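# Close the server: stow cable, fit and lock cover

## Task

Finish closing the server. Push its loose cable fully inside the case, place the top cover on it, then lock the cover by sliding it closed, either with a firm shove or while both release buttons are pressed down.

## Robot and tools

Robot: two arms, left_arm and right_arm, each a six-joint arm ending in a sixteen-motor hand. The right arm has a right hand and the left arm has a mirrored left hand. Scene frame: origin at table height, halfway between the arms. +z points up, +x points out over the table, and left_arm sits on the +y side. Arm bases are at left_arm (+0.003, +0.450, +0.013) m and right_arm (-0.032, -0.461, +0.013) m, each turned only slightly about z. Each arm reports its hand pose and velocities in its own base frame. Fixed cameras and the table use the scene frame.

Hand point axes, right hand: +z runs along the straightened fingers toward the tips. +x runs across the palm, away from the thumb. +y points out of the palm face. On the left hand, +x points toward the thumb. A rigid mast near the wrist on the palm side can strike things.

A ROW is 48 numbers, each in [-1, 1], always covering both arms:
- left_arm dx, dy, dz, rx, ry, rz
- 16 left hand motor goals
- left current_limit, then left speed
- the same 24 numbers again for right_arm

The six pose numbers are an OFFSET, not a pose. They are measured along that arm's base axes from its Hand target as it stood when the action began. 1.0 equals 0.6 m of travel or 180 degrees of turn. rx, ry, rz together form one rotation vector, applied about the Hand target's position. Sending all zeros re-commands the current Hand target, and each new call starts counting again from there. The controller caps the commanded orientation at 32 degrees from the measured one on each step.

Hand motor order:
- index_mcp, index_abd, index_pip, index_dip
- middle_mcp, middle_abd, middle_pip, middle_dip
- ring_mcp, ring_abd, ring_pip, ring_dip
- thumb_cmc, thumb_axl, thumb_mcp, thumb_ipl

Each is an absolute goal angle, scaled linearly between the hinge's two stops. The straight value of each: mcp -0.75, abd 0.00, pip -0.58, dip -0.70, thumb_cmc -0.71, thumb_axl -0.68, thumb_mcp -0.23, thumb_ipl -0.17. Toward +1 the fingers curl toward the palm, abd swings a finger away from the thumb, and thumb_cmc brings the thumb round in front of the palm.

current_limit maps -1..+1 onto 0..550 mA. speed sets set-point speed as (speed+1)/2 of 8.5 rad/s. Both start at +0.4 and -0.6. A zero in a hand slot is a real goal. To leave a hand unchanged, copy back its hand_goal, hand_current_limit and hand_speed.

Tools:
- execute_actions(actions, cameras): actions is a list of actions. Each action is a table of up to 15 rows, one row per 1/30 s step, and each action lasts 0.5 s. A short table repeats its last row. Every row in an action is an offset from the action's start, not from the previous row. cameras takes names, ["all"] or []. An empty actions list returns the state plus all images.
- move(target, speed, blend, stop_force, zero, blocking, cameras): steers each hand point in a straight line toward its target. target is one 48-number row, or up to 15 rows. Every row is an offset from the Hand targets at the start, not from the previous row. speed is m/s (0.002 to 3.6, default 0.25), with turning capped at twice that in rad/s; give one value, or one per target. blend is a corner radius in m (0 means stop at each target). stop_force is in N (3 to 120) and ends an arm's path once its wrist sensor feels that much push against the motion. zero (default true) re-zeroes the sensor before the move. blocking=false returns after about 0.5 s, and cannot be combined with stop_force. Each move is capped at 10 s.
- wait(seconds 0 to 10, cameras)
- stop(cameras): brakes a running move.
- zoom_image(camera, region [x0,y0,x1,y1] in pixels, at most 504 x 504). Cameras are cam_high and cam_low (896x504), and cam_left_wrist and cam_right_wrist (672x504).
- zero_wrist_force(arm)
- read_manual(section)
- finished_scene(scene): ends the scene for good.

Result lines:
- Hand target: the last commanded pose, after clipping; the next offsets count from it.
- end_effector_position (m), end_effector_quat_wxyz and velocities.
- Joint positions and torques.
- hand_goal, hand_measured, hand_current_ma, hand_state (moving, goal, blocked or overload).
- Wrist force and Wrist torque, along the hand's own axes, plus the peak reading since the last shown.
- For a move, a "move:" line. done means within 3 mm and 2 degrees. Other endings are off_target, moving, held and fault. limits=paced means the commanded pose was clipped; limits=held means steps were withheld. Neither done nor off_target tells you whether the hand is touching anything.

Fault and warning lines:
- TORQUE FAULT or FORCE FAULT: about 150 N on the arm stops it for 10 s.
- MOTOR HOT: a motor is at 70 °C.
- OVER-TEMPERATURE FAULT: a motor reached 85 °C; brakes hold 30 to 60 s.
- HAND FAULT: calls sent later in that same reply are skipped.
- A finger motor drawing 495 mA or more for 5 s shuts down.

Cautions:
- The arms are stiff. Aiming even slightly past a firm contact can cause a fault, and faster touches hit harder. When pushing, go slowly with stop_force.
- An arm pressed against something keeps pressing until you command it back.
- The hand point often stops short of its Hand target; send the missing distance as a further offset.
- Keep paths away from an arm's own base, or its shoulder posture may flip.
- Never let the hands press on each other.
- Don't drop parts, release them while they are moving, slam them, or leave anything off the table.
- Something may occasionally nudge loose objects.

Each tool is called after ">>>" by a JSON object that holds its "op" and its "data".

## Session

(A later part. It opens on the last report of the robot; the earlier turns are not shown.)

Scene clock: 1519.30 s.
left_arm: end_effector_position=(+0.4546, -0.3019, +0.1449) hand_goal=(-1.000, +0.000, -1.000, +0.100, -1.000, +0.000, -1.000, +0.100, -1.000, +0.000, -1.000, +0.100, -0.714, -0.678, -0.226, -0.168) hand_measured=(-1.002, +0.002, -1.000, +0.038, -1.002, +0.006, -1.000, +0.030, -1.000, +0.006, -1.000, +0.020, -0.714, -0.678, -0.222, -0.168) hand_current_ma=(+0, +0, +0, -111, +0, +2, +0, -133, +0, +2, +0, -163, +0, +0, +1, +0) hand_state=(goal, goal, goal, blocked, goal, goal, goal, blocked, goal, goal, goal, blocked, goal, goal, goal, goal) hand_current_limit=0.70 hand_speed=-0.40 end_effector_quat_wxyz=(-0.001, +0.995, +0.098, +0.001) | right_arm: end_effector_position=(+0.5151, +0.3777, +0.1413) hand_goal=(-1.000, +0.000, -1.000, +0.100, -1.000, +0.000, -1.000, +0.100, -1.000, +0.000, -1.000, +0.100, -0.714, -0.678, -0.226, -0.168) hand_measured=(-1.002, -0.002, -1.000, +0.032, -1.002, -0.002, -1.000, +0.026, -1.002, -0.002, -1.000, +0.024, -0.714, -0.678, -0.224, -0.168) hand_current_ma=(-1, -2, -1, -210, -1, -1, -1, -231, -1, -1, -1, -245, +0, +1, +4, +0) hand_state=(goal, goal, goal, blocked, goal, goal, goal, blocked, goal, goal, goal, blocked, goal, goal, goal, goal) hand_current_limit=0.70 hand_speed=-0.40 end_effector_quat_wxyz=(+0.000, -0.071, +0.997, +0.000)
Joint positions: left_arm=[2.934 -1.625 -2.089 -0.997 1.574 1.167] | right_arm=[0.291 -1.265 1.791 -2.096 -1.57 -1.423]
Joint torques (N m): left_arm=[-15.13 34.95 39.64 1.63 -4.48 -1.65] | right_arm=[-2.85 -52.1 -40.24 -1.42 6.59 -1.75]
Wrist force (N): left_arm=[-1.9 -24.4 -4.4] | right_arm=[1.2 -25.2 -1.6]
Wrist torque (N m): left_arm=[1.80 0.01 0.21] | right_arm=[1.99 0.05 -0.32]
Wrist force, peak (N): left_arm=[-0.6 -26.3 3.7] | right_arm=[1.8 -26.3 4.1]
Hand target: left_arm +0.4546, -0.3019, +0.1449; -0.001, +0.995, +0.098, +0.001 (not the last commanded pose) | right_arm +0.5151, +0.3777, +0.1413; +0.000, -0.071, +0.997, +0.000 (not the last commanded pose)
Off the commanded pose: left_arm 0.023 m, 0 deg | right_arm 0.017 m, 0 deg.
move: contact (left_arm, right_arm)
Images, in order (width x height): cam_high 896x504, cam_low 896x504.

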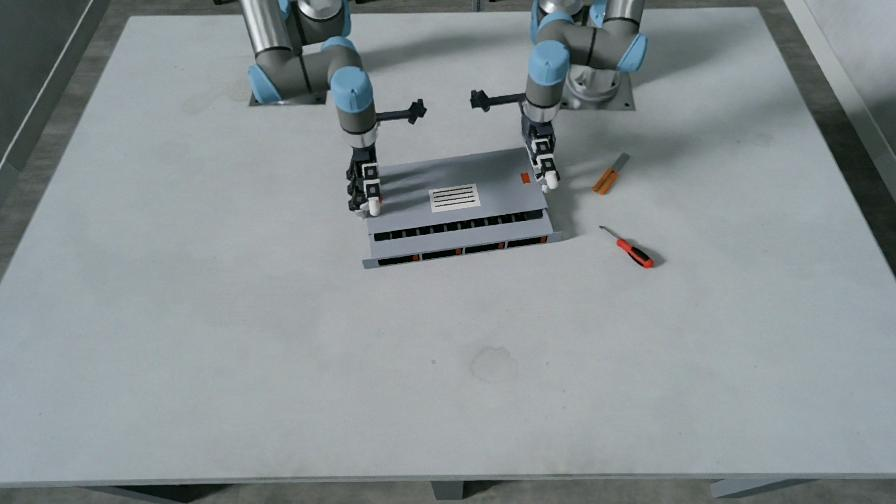

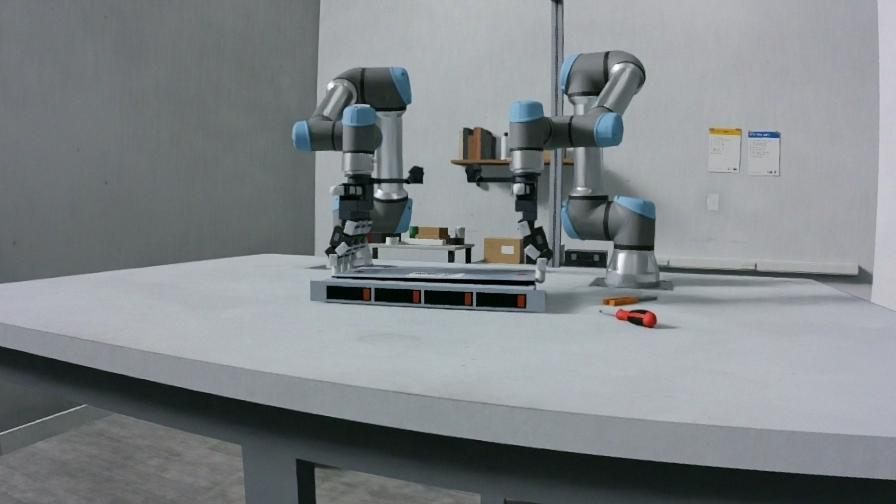

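>>> {"op": "move", "data": {"target": [0,0,-0.03,0,0,0,-1,0,-1,0.1,-1,0,-1,0.1,-1,0,-1,0.1,-0.714,-0.678,-0.226,-0.168,0.7,-0.4,0,0,0,0,0,0,-1,0,-1,0.1,-1,0,-1,0.1,-1,0,-1,0.1,-0.714,-0.678,-0.226,-0.168,0.7,-0.4], "speed": 0.008, "stop_force": 6}}

>>> {"op": "move", "data": {"target": [0,0,0,0,0,0,-1,0,-1,0.1,-1,0,-1,0.1,-1,0,-1,0.1,-0.714,-0.678,-0.226,-0.168,0.7,-0.4,0,0,-0.01,0,0,0,-1,0,-1,0.1,-1,0,-1,0.1,-1,0,-1,0.1,-0.714,-0.678,-0.226,-0.168,0.7,-0.4], "speed": 0.008, "stop_force": 6, "cameras": ["cam_high", "cam_low", "cam_left_wrist", "cam_right_wrist"]}}

>>> {"op": "zoom_image", "data": {"camera": "cam_low", "region": [500, 260, 550, 300]}}

>>> {"op": "zoom_image", "data": {"camera": "cam_left_wrist", "region": [230, 120, 500, 280]}}

>>> {"op": "zoom_image", "data": {"camera": "cam_right_wrist", "region": [180, 100, 440, 280]}}

Scene clock: 1537.03 s.
left_arm: end_effector_position=(+0.4548, -0.3019, +0.1442) hand_goal=(-1.000, +0.000, -1.000, +0.100, -1.000, +0.000, -1.000, +0.100, -1.000, +0.000, -1.000, +0.100, -0.714, -0.678, -0.226, -0.168) hand_measured=(-1.002, +0.006, -1.000, +0.038, -1.002, +0.012, -1.000, +0.030, -1.002, +0.010, -1.000, +0.020, -0.714, -0.678, -0.222, -0.168) hand_current_ma=(+0, +3, +0, -111, +0, +5, +0, -133, +0, +4, +0, -161, +0, +0, +1, +0) hand_state=(goal, goal, goal, blocked, goal, goal, goal, blocked, goal, goal, goal, blocked, goal, goal, goal, goal) hand_current_limit=0.70 hand_speed=-0.40 end_effector_quat_wxyz=(-0.001, +0.995, +0.098, +0.001) | right_arm: end_effector_position=(+0.5151, +0.3777, +0.1413) hand_goal=(-1.000, +0.000, -1.000, +0.100, -1.000, +0.000, -1.000, +0.100, -1.000, +0.000, -1.000, +0.100, -0.714, -0.678, -0.226, -0.168) hand_measured=(-1.002, -0.002, -1.000, +0.032, -1.002, -0.002, -1.000, +0.026, -1.002, -0.002, -1.000, +0.024, -0.714, -0.678, -0.224, -0.168) hand_current_ma=(-1, -2, -1, -210, -1, -1, -1, -231, -1, -1, -1, -245, +0, +1, +4, +0) hand_state=(goal, goal, goal, blocked, goal, goal, goal, blocked, goal, goal, goal, blocked, goal, goal, goal, goal) hand_current_limit=0.70 hand_speed=-0.40 end_effector_quat_wxyz=(+0.000, -0.071, +0.997, +0.000)
Joint positions: left_arm=[2.934 -1.626 -2.09 -0.995 1.574 1.167] | right_arm=[0.291 -1.265 1.791 -2.096 -1.57 -1.423]
Joint torques (N m): left_arm=[-1.74 31.98 37.31 1.39 -5.03 -1.56] | right_arm=[-2.75 -47.36 -38.3 -2.4 6.58 -1.02]
Wrist force (N): left_arm=[-2.3 -24.5 -10.6] | right_arm=[1.8 -27.0 -1.9]
Wrist torque (N m): left_arm=[2.46 -0.16 0.17] | right_arm=[2.19 0.09 -0.31]
Wrist force, peak (N): left_arm=[-2.9 -25.5 -13.1] | right_arm=[1.8 -27.4 -2.3]
Hand target: left_arm +0.4548, -0.3019, +0.1442; -0.001, +0.995, +0.098, +0.001 (not the last commanded pose) | right_arm +0.5151, +0.3777, +0.1413; +0.000, -0.071, +0.997, +0.000
Off the commanded pose: left_arm 0.017 m, 0 deg | right_arm 0.000 m, 0 deg.
move: contact (left_arm)

Scene clock: 1538.60 s.
left_arm: end_effector_position=(+0.4548, -0.3019, +0.1442) hand_goal=(-1.000, +0.000, -1.000, +0.100, -1.000, +0.000, -1.000, +0.100, -1.000, +0.000, -1.000, +0.100, -0.714, -0.678, -0.226, -0.168) hand_measured=(-1.002, +0.006, -1.000, +0.038, -1.002, +0.012, -1.000, +0.030, -1.002, +0.010, -1.000, +0.022, -0.714, -0.678, -0.222, -0.168) hand_current_ma=(+0, +3, +0, -111, +0, +5, +0, -133, +0, +4, +0, -160, +0, +0, +1, +0) hand_state=(goal, goal, goal, blocked, goal, goal, goal, blocked, goal, goal, goal, blocked, goal, goal, goal, goal) hand_current_limit=0.70 hand_speed=-0.40 end_effector_quat_wxyz=(-0.001, +0.995, +0.098, +0.001) | right_arm: end_effector_position=(+0.5152, +0.3778, +0.1404) hand_goal=(-1.000, +0.000, -1.000, +0.100, -1.000, +0.000, -1.000, +0.100, -1.000, +0.000, -1.000, +0.100, -0.714, -0.678, -0.226, -0.168) hand_measured=(-1.002, +0.002, -1.000, +0.032, -1.002, +0.004, -1.000, +0.026, -1.002, +0.004, -1.000, +0.024, -0.714, -0.678, -0.224, -0.168) hand_current_ma=(-1, +3, -1, -210, -2, +4, -1, -231, -2, +3, -1, -245, +0, +1, +4, +0) hand_state=(goal, goal, goal, blocked, goal, goal, goal, blocked, goal, goal, goal, blocked, goal, goal, goal, goal) hand_current_limit=0.70 hand_speed=-0.40 end_effector_quat_wxyz=(+0.000, -0.071, +0.997, +0.000)
Joint positions: left_arm=[2.934 -1.626 -2.09 -0.995 1.574 1.167] | right_arm=[0.291 -1.264 1.792 -2.099 -1.57 -1.423]
Joint torques (N m): left_arm=[-1.42 30.68 35.09 1.91 -5.11 -1.69] | right_arm=[-2.43 -45.9 -35.96 -0.95 6.53 -0.96]
Wrist force (N): left_arm=[-2.1 -24.9 -10.8] | right_arm=[1.9 -27.9 -10.6]
Wrist torque (N m): left_arm=[2.46 -0.27 0.20] | right_arm=[3.19 0.26 -0.36]
Wrist force, peak (N): left_arm=[-2.2 -25.1 -11.1] | right_arm=[1.8 -28.1 -12.1]
Hand target: left_arm +0.4548, -0.3019, +0.1442; -0.001, +0.995, +0.098, +0.001 | right_arm +0.5152, +0.3778, +0.1404; +0.000, -0.071, +0.997, +0.000 (not the last commanded pose)
Off the commanded pose: left_arm 0.000 m, 0 deg | right_arm 0.005 m, 0 deg.
move: contact (right_arm)
camera_calibration:
cam_left_wrist: T_world_to_cam=[[-0.860793, 0.50882, 0.0117068, 0.510262], [0.367883, 0.60614, 0.705164, -0.127757], [0.351706, 0.611307, -0.708947, 0.25766], [0, 0, 0, 1]] pos_world=[0.395609, -0.339702, 0.266783]
cam_right_wrist: T_world_to_cam=[[0.701924, 0.710837, -0.0448735, -0.58396], [0.524111, -0.472823, 0.70834, -0.233596], [0.482297, -0.52072, -0.704443, 0.170684], [0, 0, 0, 1]] pos_world=[0.450005, 0.393529, 0.259499]

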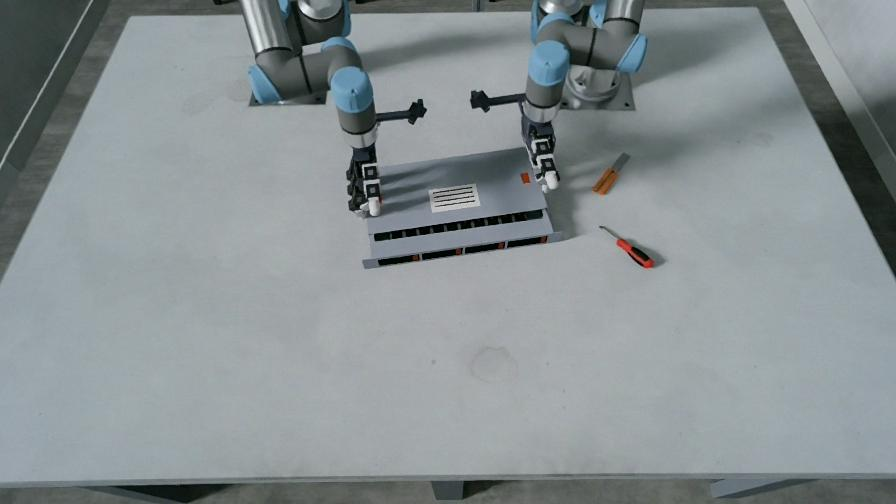

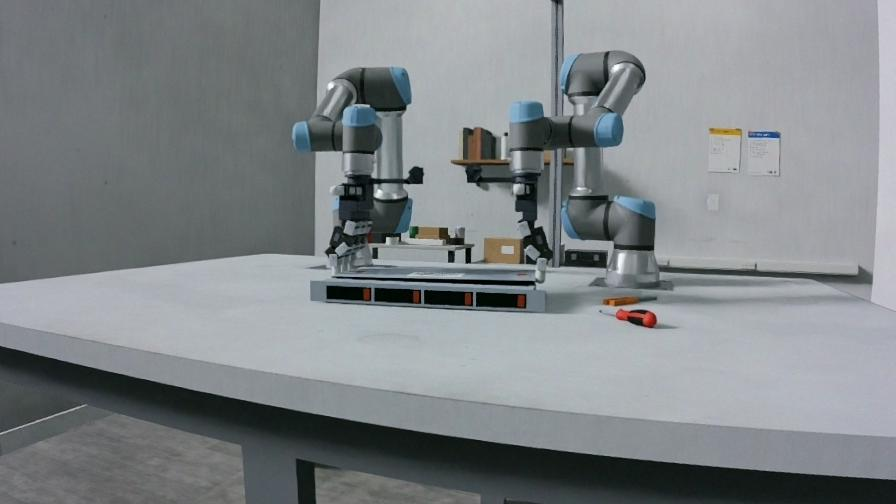

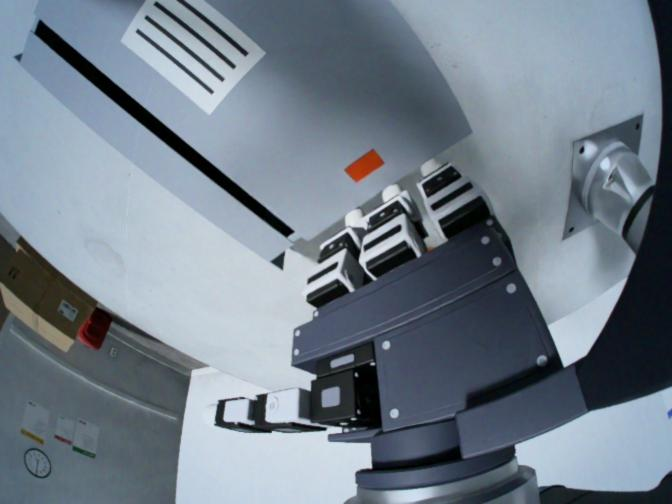

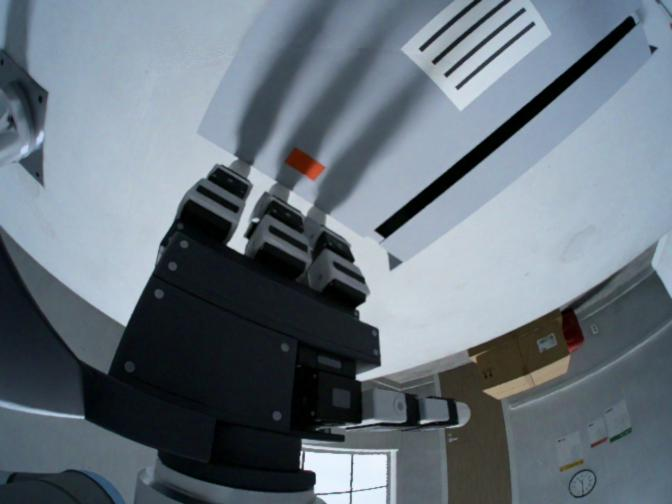

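Scaled by 10.080 from the camera's 896x504 image, which has a finer 1280x720 frame.

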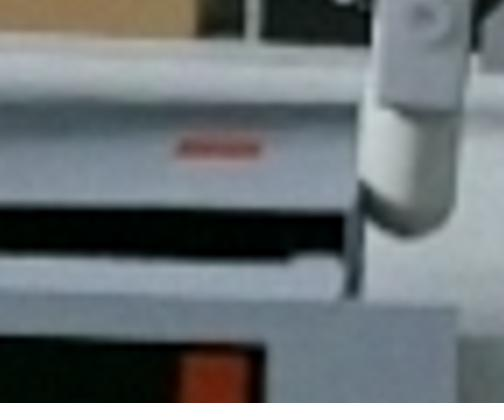

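Scaled by 1.867 from the camera's 672x504 image, which has a finer 960x720 frame.

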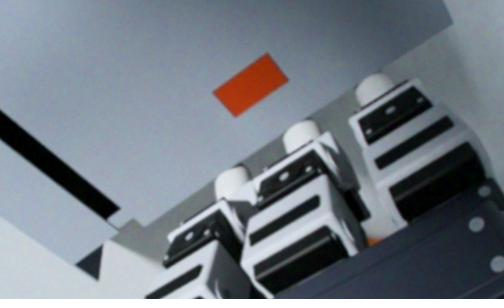

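Scaled by 1.938 from the camera's 672x504 image, which has a finer 960x720 frame.

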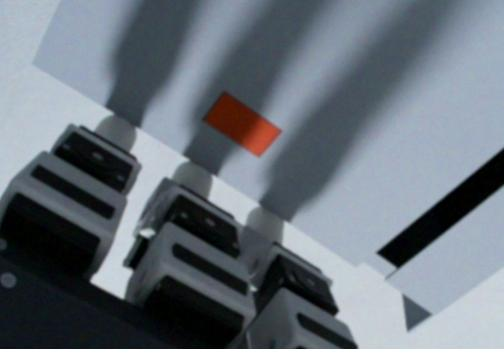

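>>> {"op": "move", "data": {"target": [[0,0,0.012,0,0,0,-1,0,-1,0.1,-1,0,-1,0.1,-1,0,-1,0.1,-0.714,-0.678,-0.226,-0.168,0.7,-0.4,0,0,0.022,0,0,0,-1,0,-1,0.1,-1,0,-1,0.1,-1,0,-1,0.1,-0.714,-0.678,-0.226,-0.168,0.7,-0.4],[0,0,0.06,0,0,0,-1,0,-1,0.1,-1,0,-1,0.1,-1,0,-1,0.1,-0.714,-0.678,-0.226,-0.168,0.7,-0.4,0,0,0.07,0,0,0,-1,0,-1,0.1,-1,0,-1,0.1,-1,0,-1,0.1,-0.714,-0.678,-0.226,-0.168,0.7,-0.4]], "speed": 0.03}}

>>> {"op": "move", "data": {"target": [-0.1633,-0.0332,0,0,0,0,-1,0,-1,0.1,-1,0,-1,0.1,-1,0,-1,0.1,-0.714,-0.678,-0.226,-0.168,0.7,-0.4,-0.1648,-0.0247,0,0,0,0,-1,0,-1,0.1,-1,0,-1,0.1,-1,0,-1,0.1,-0.714,-0.678,-0.226,-0.168,0.7,-0.4], "speed": 0.06, "cameras": ["cam_high", "cam_low", "cam_left_wrist"]}}

>>> {"op": "zoom_image", "data": {"camera": "cam_high", "region": [515, 160, 555, 220]}}

>>> {"op": "zoom_image", "data": {"camera": "cam_low", "region": [510, 265, 550, 295]}}

>>> {"op": "zoom_image", "data": {"camera": "cam_left_wrist", "region": [130, 130, 330, 300]}}

Scene clock: 1577.97 s.
left_arm: end_effector_position=(+0.4548, -0.3019, +0.1800) hand_goal=(-1.000, +0.000, -1.000, +0.100, -1.000, +0.000, -1.000, +0.100, -1.000, +0.000, -1.000, +0.100, -0.714, -0.678, -0.226, -0.168) hand_measured=(-1.002, +0.000, -1.000, +0.036, -1.002, +0.004, -1.000, +0.030, -1.002, +0.002, -1.000, +0.022, -0.714, -0.678, -0.222, -0.168) hand_current_ma=(+0, +0, +0, -113, +0, +1, +0, -133, +0, +0, +0, -160, +0, +0, +1, +0) hand_state=(goal, goal, goal, blocked, goal, goal, goal, blocked, goal, goal, goal, blocked, goal, goal, goal, goal) hand_current_limit=0.70 hand_speed=-0.40 end_effector_quat_wxyz=(-0.001, +0.995, +0.098, +0.001) | right_arm: end_effector_position=(+0.5152, +0.3778, +0.1822) hand_goal=(-1.000, +0.000, -1.000, +0.100, -1.000, +0.000, -1.000, +0.100, -1.000, +0.000, -1.000, +0.100, -0.714, -0.678, -0.226, -0.168) hand_measured=(-1.002, -0.002, -1.000, +0.032, -1.002, +0.000, -1.000, +0.026, -1.002, +0.000, -1.000, +0.024, -0.714, -0.678, -0.224, -0.168) hand_current_ma=(-1, -1, -1, -210, -2, +0, -1, -231, -1, +0, -1, -245, +0, +1, +4, +0) hand_state=(goal, goal, goal, blocked, goal, goal, goal, blocked, goal, goal, goal, blocked, goal, goal, goal, goal) hand_current_limit=0.70 hand_speed=-0.40 end_effector_quat_wxyz=(+0.000, -0.071, +0.997, +0.000)
Joint positions: left_arm=[2.934 -1.579 -2.034 -1.098 1.574 1.167] | right_arm=[0.291 -1.31 1.734 -1.995 -1.57 -1.423]
Joint torques (N m): left_arm=[-5.39 38.07 45.41 2.02 -8.29 -1.27] | right_arm=[-1.51 -54.96 -44.33 -1.7 10.12 0.14]
Wrist force (N): left_arm=[-1.0 -29.0 3.8] | right_arm=[1.3 -27.0 4.3]
Wrist torque (N m): left_arm=[1.14 0.40 0.47] | right_arm=[1.51 -0.18 -0.36]
Wrist force, peak (N): left_arm=[-0.5 -29.1 3.2] | right_arm=[1.6 -28.1 -10.8]
Hand target: left_arm +0.4548, -0.3019, +0.1802; -0.001, +0.995, +0.098, +0.001 | right_arm +0.5152, +0.3778, +0.1824; +0.000, -0.071, +0.997, +0.000
Off the commanded pose: left_arm 0.000 m, 0 deg | right_arm 0.000 m, 0 deg.
move: done

Scene clock: 1580.20 s.
left_arm: end_effector_position=(+0.3570, -0.3218, +0.1802) hand_goal=(-1.000, +0.000, -1.000, +0.100, -1.000, +0.000, -1.000, +0.100, -1.000, +0.000, -1.000, +0.100, -0.714, -0.678, -0.226, -0.168) hand_measured=(-1.002, -0.002, -1.000, +0.034, -1.002, +0.002, -1.000, +0.030, -1.002, +0.000, -1.000, +0.022, -0.714, -0.678, -0.222, -0.168) hand_current_ma=(+0, +0, +0, -120, +0, +1, +0, -133, +0, +0, +0, -160, +0, +0, +1, +0) hand_state=(goal, goal, goal, blocked, goal, goal, goal, blocked, goal, goal, goal, blocked, goal, goal, goal, goal) hand_current_limit=0.70 hand_speed=-0.40 end_effector_quat_wxyz=(-0.001, +0.995, +0.098, +0.001) | right_arm: end_effector_position=(+0.4165, +0.3630, +0.1823) hand_goal=(-1.000, +0.000, -1.000, +0.100, -1.000, +0.000, -1.000, +0.100, -1.000, +0.000, -1.000, +0.100, -0.714, -0.678, -0.226, -0.168) hand_measured=(-1.002, -0.002, -1.000, +0.022, -1.002, +0.000, -1.000, +0.026, -1.000, -0.002, -1.000, +0.024, -0.714, -0.678, -0.224, -0.168) hand_current_ma=(-2, -1, -1, -252, -2, -1, -1, -234, -1, -1, +0, -245, +0, +1, +4, +0) hand_state=(goal, goal, goal, blocked, goal, goal, goal, blocked, goal, goal, goal, blocked, goal, goal, goal, goal) hand_current_limit=0.70 hand_speed=-0.40 end_effector_quat_wxyz=(+0.000, -0.071, +0.997, +0.000)
Joint positions: left_arm=[2.827 -1.393 -2.2 -1.118 1.574 1.06] | right_arm=[0.321 -1.52 1.982 -2.033 -1.57 -1.393]
Joint torques (N m): left_arm=[-19.69 28.61 15.21 2.78 -4.2 -2.46] | right_arm=[27.11 -42.13 -8.79 -6.23 6.63 1.72]
Wrist force (N): left_arm=[-1.2 -27.9 3.7] | right_arm=[1.4 -26.0 4.2]
Wrist torque (N m): left_arm=[1.10 0.20 0.62] | right_arm=[1.44 -0.33 -0.23]
Wrist force, peak (N): left_arm=[-1.4 -29.8 3.7] | right_arm=[1.1 -28.0 4.6]
Hand target: left_arm +0.3568, -0.3219, +0.1802; -0.001, +0.995, +0.098, +0.001 | right_arm +0.4163, +0.3630, +0.1824; +0.000, -0.071, +0.997, +0.000
Off the commanded pose: left_arm 0.000 m, 0 deg | right_arm 0.000 m, 0 deg.
move: done
camera_calibration:
cam_left_wrist: T_world_to_cam=[[-0.860793, 0.508821, 0.0117041, 0.435781], [0.367907, 0.606184, 0.705114, -0.105078], [0.351682, 0.611263, -0.708997, 0.32975], [0, 0, 0, 1]] pos_world=[0.297809, -0.359602, 0.302783]
Images, in order (width x height): cam_high 896x504, cam_low 896x504, cam_left_wrist 672x504.

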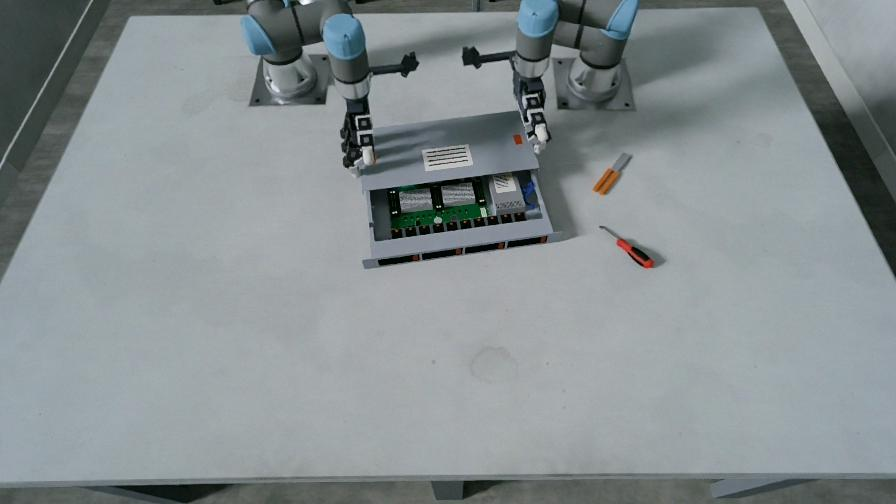

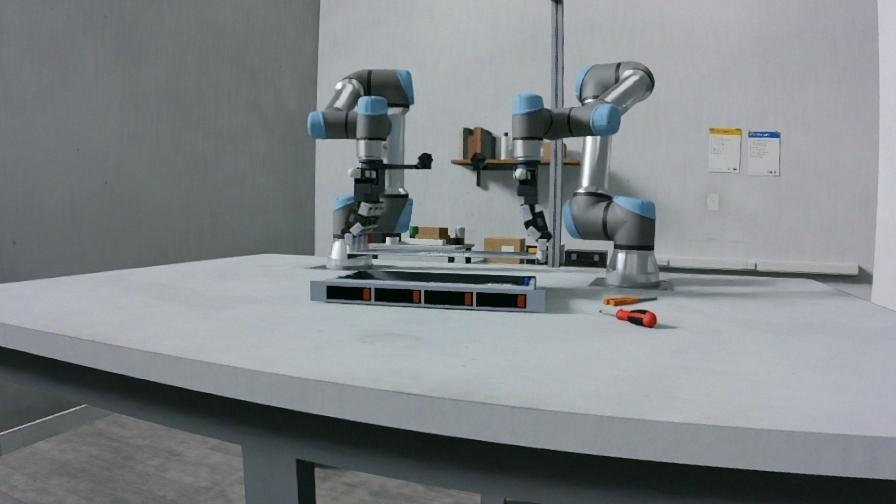

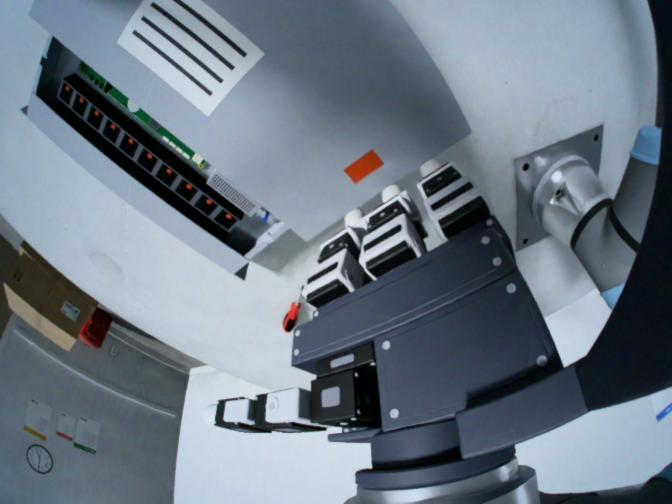

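Scaled by 8.400 from the camera's 896x504 image, which has a finer 1280x720 frame.

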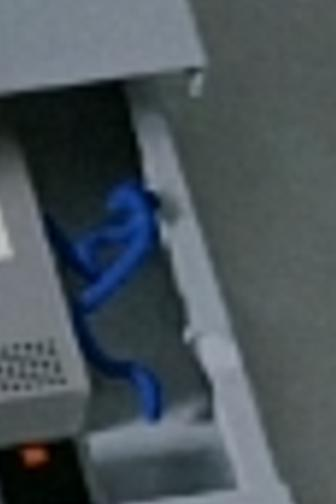

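Scaled by 12.600 from the camera's 896x504 image, which has a finer 1280x720 frame.

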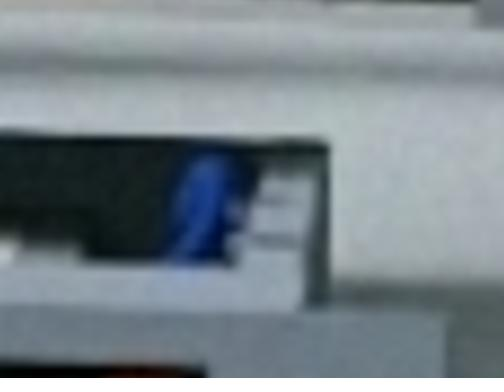

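Scaled by 2.520 from the camera's 672x504 image, which has a finer 960x720 frame.

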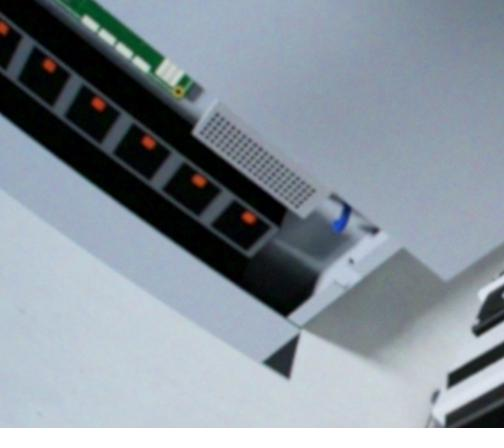

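>>> {"op": "move", "data": {"target": [[-0.1878,-0.0381,0,0,0,0,-1,0,-1,0.1,-1,0,-1,0.1,-1,0,-1,0.1,-0.714,-0.678,-0.226,-0.168,0.7,-0.4,-0.1896,-0.0284,0,0,0,0,-1,0,-1,0.1,-1,0,-1,0.1,-1,0,-1,0.1,-0.714,-0.678,-0.226,-0.168,0.7,-0.4],[-0.1878,-0.0381,-0.108,0,0,0,-1,0,-1,0.1,-1,0,-1,0.1,-1,0,-1,0.1,-0.714,-0.678,-0.226,-0.168,0.7,-0.4,-0.1896,-0.0284,-0.108,0,0,0,-1,0,-1,0.1,-1,0,-1,0.1,-1,0,-1,0.1,-0.714,-0.678,-0.226,-0.168,0.7,-0.4]], "speed": 0.06}}

>>> {"op": "move", "data": {"target": [0,0,-0.05,0,0,0,-1,0,-1,0.1,-1,0,-1,0.1,-1,0,-1,0.1,-0.714,-0.678,-0.226,-0.168,0.7,-0.4,0,0,-0.05,0,0,0,-1,0,-1,0.1,-1,0,-1,0.1,-1,0,-1,0.1,-0.714,-0.678,-0.226,-0.168,0.7,-0.4], "speed": 0.015, "stop_force": 4}}

>>> {"op": "move", "data": {"target": [-0.0025,0.0131,0.0008,0,0,0,-1,0,-1,0.1,-1,0,-1,0.1,-1,0,-1,0.1,-0.714,-0.678,-0.226,-0.168,0.7,-0.4,0.0025,-0.0182,0.0008,0,0,0,-1,0,-1,0.1,-1,0,-1,0.1,-1,0,-1,0.1,-0.714,-0.678,-0.226,-0.168,0.7,-0.4], "speed": 0.015}}

>>> {"op": "move", "data": {"target": [[-0.0094,0.0491,0.003,0,0,0,-1,0,-1,0.1,-1,0,-1,0.1,-1,0,-1,0.1,-0.714,-0.678,-0.226,-0.168,0.7,-0.4,0,0,0,0,0,0,-1,0,-1,0.1,-1,0,-1,0.1,-1,0,-1,0.1,-0.714,-0.678,-0.226,-0.168,0.7,-0.4],[-0.0094,0.0491,0.23,0,0,0,-1,0,-1,0.1,-1,0,-1,0.1,-1,0,-1,0.1,-0.714,-0.678,-0.226,-0.168,0.7,-0.4,0,0,0,0,0,0,-1,0,-1,0.1,-1,0,-1,0.1,-1,0,-1,0.1,-0.714,-0.678,-0.226,-0.168,0.7,-0.4]], "speed": 0.12, "blend": 0.01}}

Scene clock: 1631.17 s.
left_arm: end_effector_position=(+0.2441, -0.3447, +0.1155) hand_goal=(-1.000, +0.000, -1.000, +0.100, -1.000, +0.000, -1.000, +0.100, -1.000, +0.000, -1.000, +0.100, -0.714, -0.678, -0.226, -0.168) hand_measured=(-1.000, +0.000, -1.000, +0.034, -1.002, +0.004, -1.000, +0.030, -1.002, +0.002, -1.000, +0.022, -0.714, -0.678, -0.222, -0.168) hand_current_ma=(+0, +0, +0, -120, +0, +1, +0, -133, +0, +0, +0, -160, +0, +0, +1, +0) hand_state=(goal, goal, goal, blocked, goal, goal, goal, blocked, goal, goal, goal, blocked, goal, goal, goal, goal) hand_current_limit=0.70 hand_speed=-0.40 end_effector_quat_wxyz=(-0.001, +0.995, +0.098, +0.001) | right_arm: end_effector_position=(+0.3026, +0.3458, +0.1176) hand_goal=(-1.000, +0.000, -1.000, +0.100, -1.000, +0.000, -1.000, +0.100, -1.000, +0.000, -1.000, +0.100, -0.714, -0.678, -0.226, -0.168) hand_measured=(-1.002, -0.002, -1.000, +0.022, -1.000, -0.002, -1.000, +0.026, -1.000, -0.002, -1.000, +0.036, -0.714, -0.678, -0.224, -0.168) hand_current_ma=(-1, -2, -1, -253, -1, -1, +0, -234, -1, -1, +0, -194, +0, +1, +4, +0) hand_state=(goal, goal, goal, blocked, goal, goal, goal, blocked, goal, goal, goal, blocked, goal, goal, goal, goal) hand_current_limit=0.70 hand_speed=-0.40 end_effector_quat_wxyz=(+0.000, -0.071, +0.997, +0.000)
Joint positions: left_arm=[2.634 -1.307 -2.453 -0.951 1.575 0.867] | right_arm=[0.375 -1.677 2.328 -2.223 -1.57 -1.338]
Joint torques (N m): left_arm=[-15.17 3.18 14.48 10.73 -4.56 -2.42] | right_arm=[18.63 -4.91 -6.86 -6.11 8.21 1.75]
Wrist force (N): left_arm=[-1.7 -22.5 3.6] | right_arm=[1.7 -21.0 4.5]
Wrist torque (N m): left_arm=[0.79 0.26 0.55] | right_arm=[1.04 -0.39 -0.23]
Wrist force, peak (N): left_arm=[-1.6 -30.0 4.3] | right_arm=[0.9 -27.8 4.4]
Hand target: left_arm +0.2441, -0.3447, +0.1154; -0.001, +0.995, +0.098, +0.001 | right_arm +0.3025, +0.3459, +0.1176; +0.000, -0.071, +0.997, +0.000
Off the commanded pose: left_arm 0.000 m, 0 deg | right_arm 0.000 m, 0 deg.
move: done

Scene clock: 1633.37 s.
left_arm: end_effector_position=(+0.2441, -0.3447, +0.1021) hand_goal=(-1.000, +0.000, -1.000, +0.100, -1.000, +0.000, -1.000, +0.100, -1.000, +0.000, -1.000, +0.100, -0.714, -0.678, -0.226, -0.168) hand_measured=(-1.002, +0.000, -1.000, +0.034, -1.002, +0.004, -1.000, +0.030, -1.002, +0.002, -1.000, +0.022, -0.714, -0.678, -0.222, -0.168) hand_current_ma=(+0, +0, +0, -120, +0, +1, +0, -133, +0, +0, +0, -160, +0, +0, +1, +0) hand_state=(goal, goal, goal, blocked, goal, goal, goal, blocked, goal, goal, goal, blocked, goal, goal, goal, goal) hand_current_limit=0.70 hand_speed=-0.40 end_effector_quat_wxyz=(-0.001, +0.995, +0.098, +0.001) | right_arm: end_effector_position=(+0.3025, +0.3459, +0.1047) hand_goal=(-1.000, +0.000, -1.000, +0.100, -1.000, +0.000, -1.000, +0.100, -1.000, +0.000, -1.000, +0.100, -0.714, -0.678, -0.226, -0.168) hand_measured=(-1.002, -0.004, -1.000, +0.022, -1.000, -0.002, -1.000, +0.026, -1.000, -0.002, -1.000, +0.036, -0.714, -0.678, -0.224, -0.168) hand_current_ma=(-1, -4, -1, -253, -1, -3, +0, -233, -1, -3, +0, -194, +0, +1, +4, +0) hand_state=(goal, goal, goal, blocked, goal, goal, goal, blocked, goal, goal, goal, blocked, goal, goal, goal, goal) hand_current_limit=0.70 hand_speed=-0.40 end_effector_quat_wxyz=(+0.000, -0.071, +0.997, +0.000)
Joint positions: left_arm=[2.634 -1.338 -2.476 -0.898 1.574 0.867] | right_arm=[0.375 -1.65 2.348 -2.268 -1.57 -1.338]
Joint torques (N m): left_arm=[-9.88 22.15 43.39 2.32 -6.04 -0.79] | right_arm=[19.8 -29.66 -39.42 -1.32 8.62 1.16]
Wrist force (N): left_arm=[-0.6 -20.0 2.4] | right_arm=[0.7 -19.4 2.0]
Wrist torque (N m): left_arm=[0.81 0.28 0.59] | right_arm=[1.10 -0.29 -0.31]
Wrist force, peak (N): left_arm=[-2.1 -25.6 -13.8] | right_arm=[2.1 -21.3 -8.1]
Hand target: left_arm +0.2441, -0.3447, +0.1021; -0.001, +0.995, +0.098, +0.001 (not the last commanded pose) | right_arm +0.3025, +0.3459, +0.1047; +0.000, -0.071, +0.997, +0.000 (not the last commanded pose)
Off the commanded pose: left_arm 0.017 m, 0 deg | right_arm 0.017 m, 0 deg.
move: contact (left_arm, right_arm)

Scene clock: 1634.50 s.
left_arm: end_effector_position=(+0.2426, -0.3370, +0.1025) hand_goal=(-1.000, +0.000, -1.000, +0.100, -1.000, +0.000, -1.000, +0.100, -1.000, +0.000, -1.000, +0.100, -0.714, -0.678, -0.226, -0.168) hand_measured=(-0.998, +0.000, -1.000, +0.096, -0.998, -0.004, -1.000, +0.096, -0.998, -0.002, -1.000, +0.096, -0.714, -0.678, -0.222, -0.168) hand_current_ma=(+1, +0, +0, -1, +1, -1, +0, -1, +1, -1, +0, -1, +0, +0, +1, +0) hand_state=(goal, goal, goal, goal, goal, goal, goal, goal, goal, goal, goal, goal, goal, goal, goal, goal) hand_current_limit=0.70 hand_speed=-0.40 end_effector_quat_wxyz=(-0.001, +0.995, +0.098, +0.001) | right_arm: end_effector_position=(+0.3040, +0.3351, +0.1052) hand_goal=(-1.000, +0.000, -1.000, +0.100, -1.000, +0.000, -1.000, +0.100, -1.000, +0.000, -1.000, +0.100, -0.714, -0.678, -0.226, -0.168) hand_measured=(-0.998, -0.004, -1.000, +0.098, -0.998, -0.002, -1.000, +0.096, -0.998, -0.004, -1.000, +0.096, -0.714, -0.678, -0.224, -0.168) hand_current_ma=(+3, -3, +0, -3, +3, -3, +0, -4, +3, -3, +0, -4, +0, +1, +4, +0) hand_state=(goal, goal, goal, goal, goal, goal, goal, goal, goal, goal, goal, goal, goal, goal, goal, goal) hand_current_limit=0.70 hand_speed=-0.40 end_effector_quat_wxyz=(+0.000, -0.071, +0.997, +0.000)
Joint positions: left_arm=[2.654 -1.314 -2.491 -0.907 1.574 0.887] | right_arm=[0.346 -1.667 2.361 -2.264 -1.57 -1.367]
Joint torques (N m): left_arm=[9.71 17.62 5.14 -0.27 0.58 2.84] | right_arm=[-13.81 -28.08 -3.7 -0.55 -1.12 -1.75]
Wrist force (N): left_arm=[-2.7 0.8 -1.8] | right_arm=[1.9 -0.6 -1.8]
Wrist torque (N m): left_arm=[0.20 0.36 -0.29] | right_arm=[0.02 -0.20 0.26]
Wrist force, peak (N): left_arm=[-0.9 -20.3 3.6] | right_arm=[0.7 -19.7 2.1]
Hand target: left_arm +0.2426, -0.3368, +0.1025; -0.001, +0.995, +0.098, +0.001 | right_arm +0.3040, +0.3350, +0.1052; +0.000, -0.071, +0.997, +0.000
Off the commanded pose: left_arm 0.000 m, 0 deg | right_arm 0.000 m, 0 deg.
move: done

Scene clock: 1636.63 s.
left_arm: end_effector_position=(+0.2369, -0.3074, +0.2404) hand_goal=(-1.000, +0.000, -1.000, +0.100, -1.000, +0.000, -1.000, +0.100, -1.000, +0.000, -1.000, +0.100, -0.714, -0.678, -0.226, -0.168) hand_measured=(-0.998, +0.000, -1.000, +0.096, -0.996, -0.004, -1.000, +0.096, -0.998, -0.002, -1.000, +0.096, -0.714, -0.678, -0.222, -0.168) hand_current_ma=(+1, +0, +0, -1, +1, -1, +0, -1, +1, -1, +0, -1, +0, +0, +1, +0) hand_state=(goal, goal, goal, goal, goal, goal, goal, goal, goal, goal, goal, goal, goal, goal, goal, goal) hand_current_limit=0.70 hand_speed=-0.40 end_effector_quat_wxyz=(-0.001, +0.995, +0.098, +0.001) | right_arm: end_effector_position=(+0.3040, +0.3350, +0.1052) hand_goal=(-1.000, +0.000, -1.000, +0.100, -1.000, +0.000, -1.000, +0.100, -1.000, +0.000, -1.000, +0.100, -0.714, -0.678, -0.226, -0.168) hand_measured=(-0.998, -0.004, -1.000, +0.098, -0.998, -0.002, -1.000, +0.096, -0.998, -0.004, -1.000, +0.096, -0.714, -0.678, -0.224, -0.168) hand_current_ma=(+3, -3, +0, -3, +3, -3, +0, -4, +3, -3, +0, -4, +0, +1, +4, +0) hand_state=(goal, goal, goal, goal, goal, goal, goal, goal, goal, goal, goal, goal, goal, goal, goal, goal) hand_current_limit=0.70 hand_speed=-0.40 end_effector_quat_wxyz=(+0.000, -0.071, +0.997, +0.000)
Joint positions: left_arm=[2.739 -1.038 -2.253 -1.42 1.574 0.972] | right_arm=[0.346 -1.668 2.361 -2.264 -1.57 -1.368]
Joint torques (N m): left_arm=[10.43 10.05 40.09 -0.25 0.87 2.8] | right_arm=[-14.03 -26.88 -3.06 -0.48 1.38 -1.96]
Wrist force (N): left_arm=[-3.2 0.6 -1.9] | right_arm=[1.9 -0.6 -1.5]
Wrist torque (N m): left_arm=[0.18 0.45 -0.33] | right_arm=[0.00 -0.22 0.27]
Wrist force, peak (N): left_arm=[-3.4 0.5 -2.3] | right_arm=[2.3 -0.8 -1.6]
Hand target: left_arm +0.2369, -0.3074, +0.2405; -0.001, +0.995, +0.098, +0.001 | right_arm +0.3040, +0.3350, +0.1052; +0.000, -0.071, +0.997, +0.000
Off the commanded pose: left_arm 0.000 m, 0 deg | right_arm 0.000 m, 0 deg.
move: done

>>> {"op": "move", "data": {"target": [0.3415,0.0335,-0.0675,0,0,0,-0.754,0.095,-0.576,-0.696,-0.754,-0.095,-0.576,-0.696,0.452,0,0.672,0.16,-0.714,-0.678,-0.226,-0.168,0.5,-0.2,0,0,0,0,0,0,-1,0,-1,0.1,-1,0,-1,0.1,-1,0,-1,0.1,-0.714,-0.678,-0.226,-0.168,0.7,-0.4], "speed": 0.13, "cameras": ["cam_high", "cam_low"]}}

>>> {"op": "zoom_image", "data": {"camera": "cam_high", "region": [500, 140, 570, 220]}}

>>> {"op": "zoom_image", "data": {"camera": "cam_low", "region": [500, 240, 560, 300]}}

Scene clock: 1659.80 s.
left_arm: end_effector_position=(+0.4417, -0.2873, +0.2001) hand_goal=(-0.754, +0.094, -0.576, -0.696, -0.754, -0.096, -0.576, -0.696, +0.452, +0.000, +0.672, +0.160, -0.714, -0.678, -0.226, -0.168) hand_measured=(-0.754, +0.090, -0.578, -0.694, -0.754, -0.092, -0.578, -0.694, +0.436, -0.002, +0.668, +0.158, -0.714, -0.678, -0.222, -0.168) hand_current_ma=(+0, -1, +0, +1, +0, +1, -1, +1, -14, -1, -1, -1, +0, +0, +2, +0) hand_state=(goal, goal, goal, goal, goal, goal, goal, goal, goal, goal, goal, goal, goal, goal, goal, goal) hand_current_limit=0.50 hand_speed=-0.20 end_effector_quat_wxyz=(-0.001, +0.995, +0.098, +0.001) | right_arm: end_effector_position=(+0.3040, +0.3350, +0.1052) hand_goal=(-1.000, +0.000, -1.000, +0.100, -1.000, +0.000, -1.000, +0.100, -1.000, +0.000, -1.000, +0.100, -0.714, -0.678, -0.226, -0.168) hand_measured=(-0.998, -0.004, -1.000, +0.098, -0.998, -0.002, -1.000, +0.096, -0.998, -0.004, -1.000, +0.096, -0.714, -0.678, -0.224, -0.168) hand_current_ma=(+3, -3, +0, -3, +3, -3, +0, -4, +3, -3, +0, -4, +0, +1, +4, +0) hand_state=(goal, goal, goal, goal, goal, goal, goal, goal, goal, goal, goal, goal, goal, goal, goal, goal) hand_current_limit=0.70 hand_speed=-0.40 end_effector_quat_wxyz=(+0.000, -0.071, +0.997, +0.000)
Joint positions: left_arm=[2.961 -1.51 -2.043 -1.157 1.574 1.194] | right_arm=[0.346 -1.668 2.361 -2.264 -1.57 -1.368]
Joint torques (N m): left_arm=[9.48 10.21 38.84 5.27 -1.19 2.81] | right_arm=[-14.18 -26.8 -3.65 -0.52 1.45 -1.89]
Wrist force (N): left_arm=[-2.9 0.6 -2.0] | right_arm=[2.0 -0.6 -1.4]
Wrist torque (N m): left_arm=[0.29 0.39 -0.34] | right_arm=[-0.01 -0.23 0.28]
Wrist force, peak (N): left_arm=[-3.8 1.3 -3.4] | right_arm=[2.4 -0.8 -1.6]
Hand target: left_arm +0.4418, -0.2873, +0.2000; -0.001, +0.995, +0.098, +0.001 | right_arm +0.3040, +0.3350, +0.1052; +0.000, -0.071, +0.997, +0.000
Off the commanded pose: left_arm 0.000 m, 0 deg | right_arm 0.000 m, 0 deg.
move: done
Images, in order (width x height): cam_high 896x504, cam_low 896x504.

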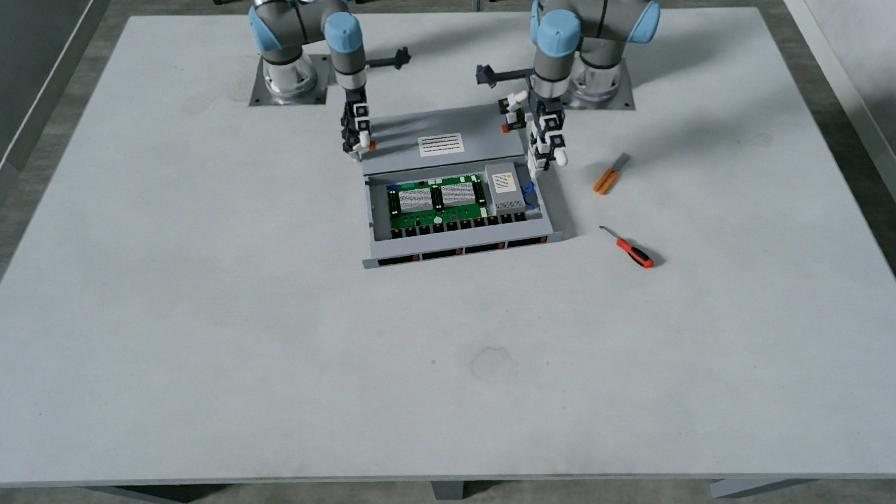

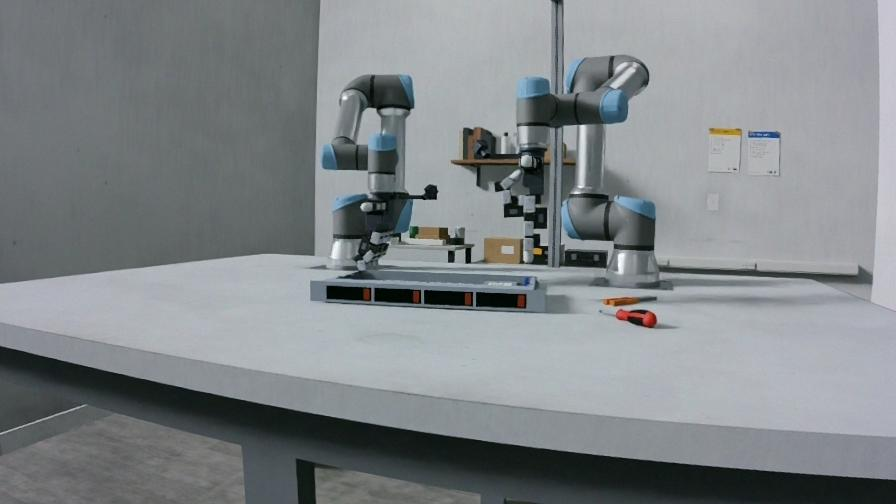

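Scaled by 6.300 from the camera's 896x504 image, which has a finer 1280x720 frame.

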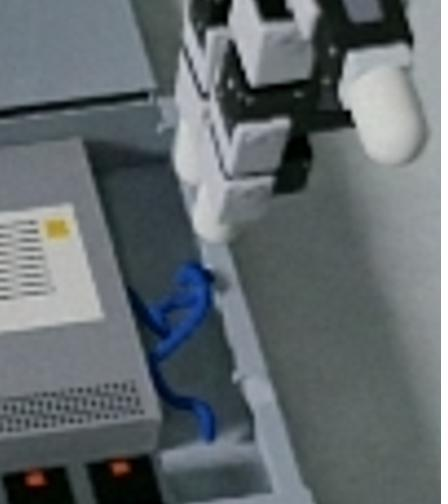

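Scaled by 8.400 from the camera's 896x504 image, which has a finer 1280x720 frame.

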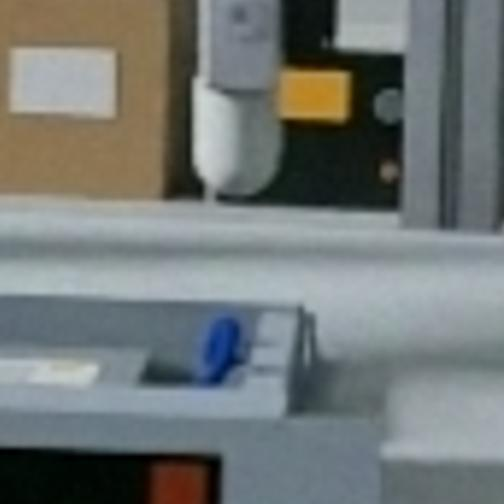

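>>> {"op": "move", "data": {"target": [[0.0004,-0.01,0,0,0,0,-0.754,0.095,-0.576,-0.696,-0.754,-0.095,-0.576,-0.696,0.452,0,0.672,0.16,-0.714,-0.678,-0.226,-0.168,0.5,-0.2,0,0,0,0,0,0,-1,0,-1,0.1,-1,0,-1,0.1,-1,0,-1,0.1,-0.714,-0.678,-0.226,-0.168,0.7,-0.4],[0.0004,-0.01,-0.06,0,0,0,-0.754,0.095,-0.576,-0.696,-0.754,-0.095,-0.576,-0.696,0.452,0,0.672,0.16,-0.714,-0.678,-0.226,-0.168,0.5,-0.2,0,0,0,0,0,0,-1,0,-1,0.1,-1,0,-1,0.1,-1,0,-1,0.1,-0.714,-0.678,-0.226,-0.168,0.7,-0.4]], "speed": 0.08}}

>>> {"op": "move", "data": {"target": [0.0,0,-0.06,0,0,0,-0.754,0.095,-0.576,-0.696,-0.754,-0.095,-0.576,-0.696,0.452,0,0.672,0.16,-0.714,-0.678,-0.226,-0.168,0.5,-0.2,0,0,0,0,0,0,-1,0,-1,0.1,-1,0,-1,0.1,-1,0,-1,0.1,-0.714,-0.678,-0.226,-0.168,0.7,-0.4], "speed": 0.025, "stop_force": 12, "cameras": ["cam_high", "cam_low"]}}

>>> {"op": "zoom_image", "data": {"camera": "cam_high", "region": [500, 140, 570, 220]}}

>>> {"op": "zoom_image", "data": {"camera": "cam_low", "region": [500, 240, 560, 300]}}

Scene clock: 1682.60 s.
left_arm: end_effector_position=(+0.4421, -0.2933, +0.1642) hand_goal=(-0.754, +0.094, -0.576, -0.696, -0.754, -0.096, -0.576, -0.696, +0.452, +0.000, +0.672, +0.160, -0.714, -0.678, -0.226, -0.168) hand_measured=(-0.754, +0.084, -0.578, -0.694, -0.754, -0.092, -0.578, -0.694, +0.436, -0.002, +0.668, +0.158, -0.714, -0.678, -0.222, -0.168) hand_current_ma=(+0, -5, +0, +0, +0, +1, -1, +1, -14, -1, -1, -1, +0, +0, +2, +0) hand_state=(goal, goal, goal, goal, goal, goal, goal, goal, goal, goal, goal, goal, goal, goal, goal, goal) hand_current_limit=0.50 hand_speed=-0.20 end_effector_quat_wxyz=(-0.001, +0.995, +0.098, +0.001) | right_arm: end_effector_position=(+0.3040, +0.3350, +0.1052) hand_goal=(-1.000, +0.000, -1.000, +0.100, -1.000, +0.000, -1.000, +0.100, -1.000, +0.000, -1.000, +0.100, -0.714, -0.678, -0.226, -0.168) hand_measured=(-0.998, -0.004, -1.000, +0.098, -0.998, -0.002, -1.000, +0.096, -0.998, -0.004, -1.000, +0.096, -0.714, -0.678, -0.224, -0.168) hand_current_ma=(+3, -3, +0, -3, +3, -3, +0, -4, +3, -3, +0, -4, +0, +1, +4, +0) hand_state=(goal, goal, goal, goal, goal, goal, goal, goal, goal, goal, goal, goal, goal, goal, goal, goal) hand_current_limit=0.70 hand_speed=-0.40 end_effector_quat_wxyz=(+0.000, -0.071, +0.997, +0.000)
Joint positions: left_arm=[2.948 -1.561 -2.097 -1.053 1.574 1.181] | right_arm=[0.346 -1.668 2.361 -2.264 -1.57 -1.368]
Joint torques (N m): left_arm=[-12.42 9.84 6.34 4.73 -0.98 -2.44] | right_arm=[-14.1 -26.94 -4.25 -0.53 1.43 -1.91]
Wrist force (N): left_arm=[-1.8 0.8 -3.6] | right_arm=[2.0 -0.6 -1.5]
Wrist torque (N m): left_arm=[0.46 0.50 -0.17] | right_arm=[-0.01 -0.22 0.28]
Wrist force, peak (N): left_arm=[-1.9 0.7 -3.9] | right_arm=[2.6 -0.8 -1.2]
Hand target: left_arm +0.4421, -0.2933, +0.1640; -0.001, +0.995, +0.098, +0.001 | right_arm +0.3040, +0.3350, +0.1052; +0.000, -0.071, +0.997, +0.000
Off the commanded pose: left_arm 0.000 m, 0 deg | right_arm 0.000 m, 0 deg.
move: done

Scene clock: 1685.37 s.
left_arm: end_effector_position=(+0.4421, -0.2933, +0.1294) hand_goal=(-0.754, +0.094, -0.576, -0.696, -0.754, -0.096, -0.576, -0.696, +0.452, +0.000, +0.672, +0.160, -0.714, -0.678, -0.226, -0.168) hand_measured=(-0.728, +0.086, -0.562, -0.700, -0.746, -0.074, -0.576, -0.698, +0.436, -0.002, +0.668, +0.158, -0.714, -0.678, -0.222, -0.168) hand_current_ma=(+30, -3, +9, -1, +4, +17, +0, -1, -14, -1, -1, -1, +0, +0, +2, +0) hand_state=(blocked, goal, goal, goal, goal, blocked, goal, goal, goal, goal, goal, goal, goal, goal, goal, goal) hand_current_limit=0.50 hand_speed=-0.20 end_effector_quat_wxyz=(-0.001, +0.995, +0.098, +0.001) | right_arm: end_effector_position=(+0.3040, +0.3350, +0.1052) hand_goal=(-1.000, +0.000, -1.000, +0.100, -1.000, +0.000, -1.000, +0.100, -1.000, +0.000, -1.000, +0.100, -0.714, -0.678, -0.226, -0.168) hand_measured=(-0.998, -0.004, -1.000, +0.098, -0.998, -0.002, -1.000, +0.096, -0.998, -0.004, -1.000, +0.096, -0.714, -0.678, -0.224, -0.168) hand_current_ma=(+3, -3, +0, -3, +3, -3, +0, -4, +3, -3, +0, -4, +0, +1, +4, +0) hand_state=(goal, goal, goal, goal, goal, goal, goal, goal, goal, goal, goal, goal, goal, goal, goal, goal) hand_current_limit=0.70 hand_speed=-0.40 end_effector_quat_wxyz=(+0.000, -0.071, +0.997, +0.000)
Joint positions: left_arm=[2.948 -1.613 -2.15 -0.948 1.574 1.181] | right_arm=[0.346 -1.668 2.361 -2.264 -1.57 -1.368]
Joint torques (N m): left_arm=[-2.59 27.36 24.37 -1.92 0.4 -0.85] | right_arm=[-13.69 -26.94 -3.83 -0.55 1.54 -1.86]
Wrist force (N): left_arm=[-0.4 3.1 -14.3] | right_arm=[2.0 -0.5 -1.5]
Wrist torque (N m): left_arm=[1.16 0.54 -0.06] | right_arm=[0.01 -0.23 0.28]
Wrist force, peak (N): left_arm=[-1.3 2.6 -17.5] | right_arm=[2.4 -0.9 -1.9]
Hand target: left_arm +0.4421, -0.2933, +0.1294; -0.001, +0.995, +0.098, +0.001 (not the last commanded pose) | right_arm +0.3040, +0.3350, +0.1052; +0.000, -0.071, +0.997, +0.000
Off the commanded pose: left_arm 0.001 m, 0 deg | right_arm 0.000 m, 0 deg.
move: contact (left_arm)
Images, in order (width x height): cam_high 896x504, cam_low 896x504.

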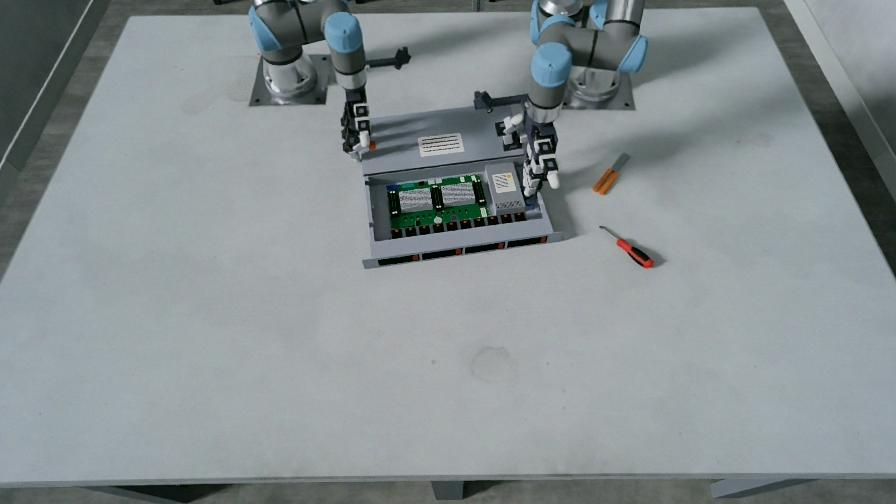

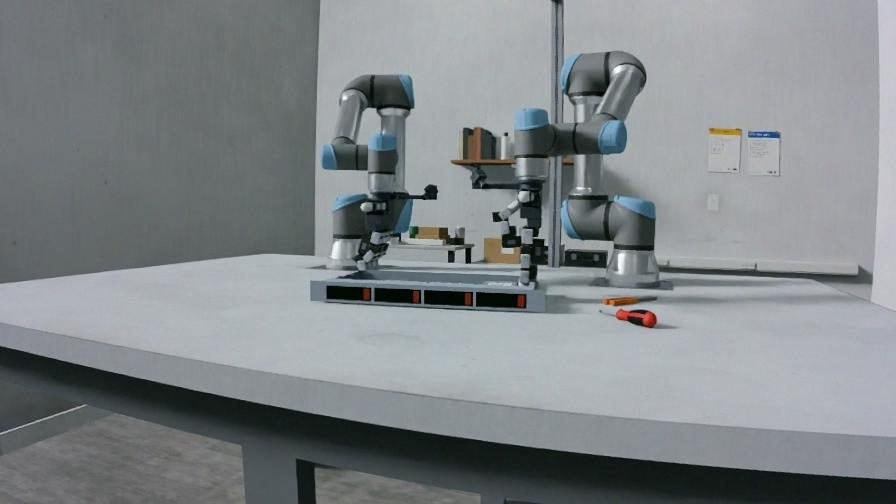

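Scaled by 6.300 from the camera's 896x504 image, which has a finer 1280x720 frame.

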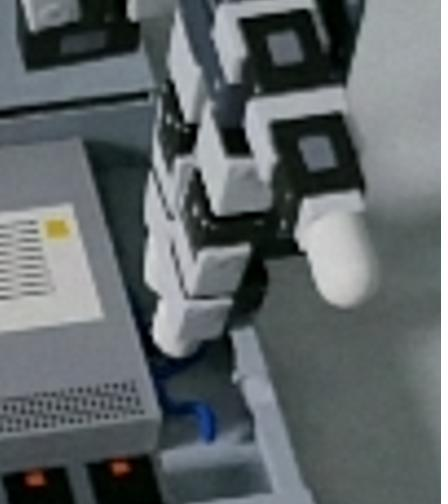

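Scaled by 8.400 from the camera's 896x504 image, which has a finer 1280x720 frame.

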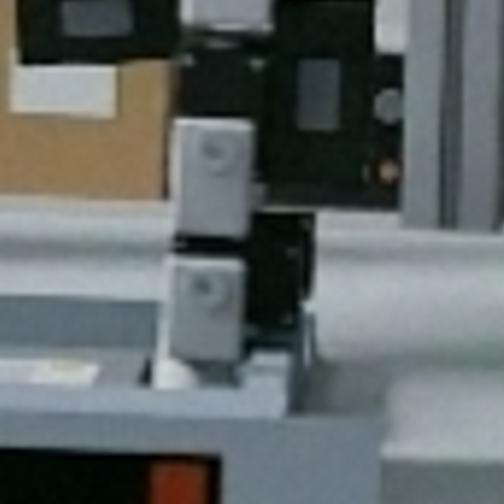

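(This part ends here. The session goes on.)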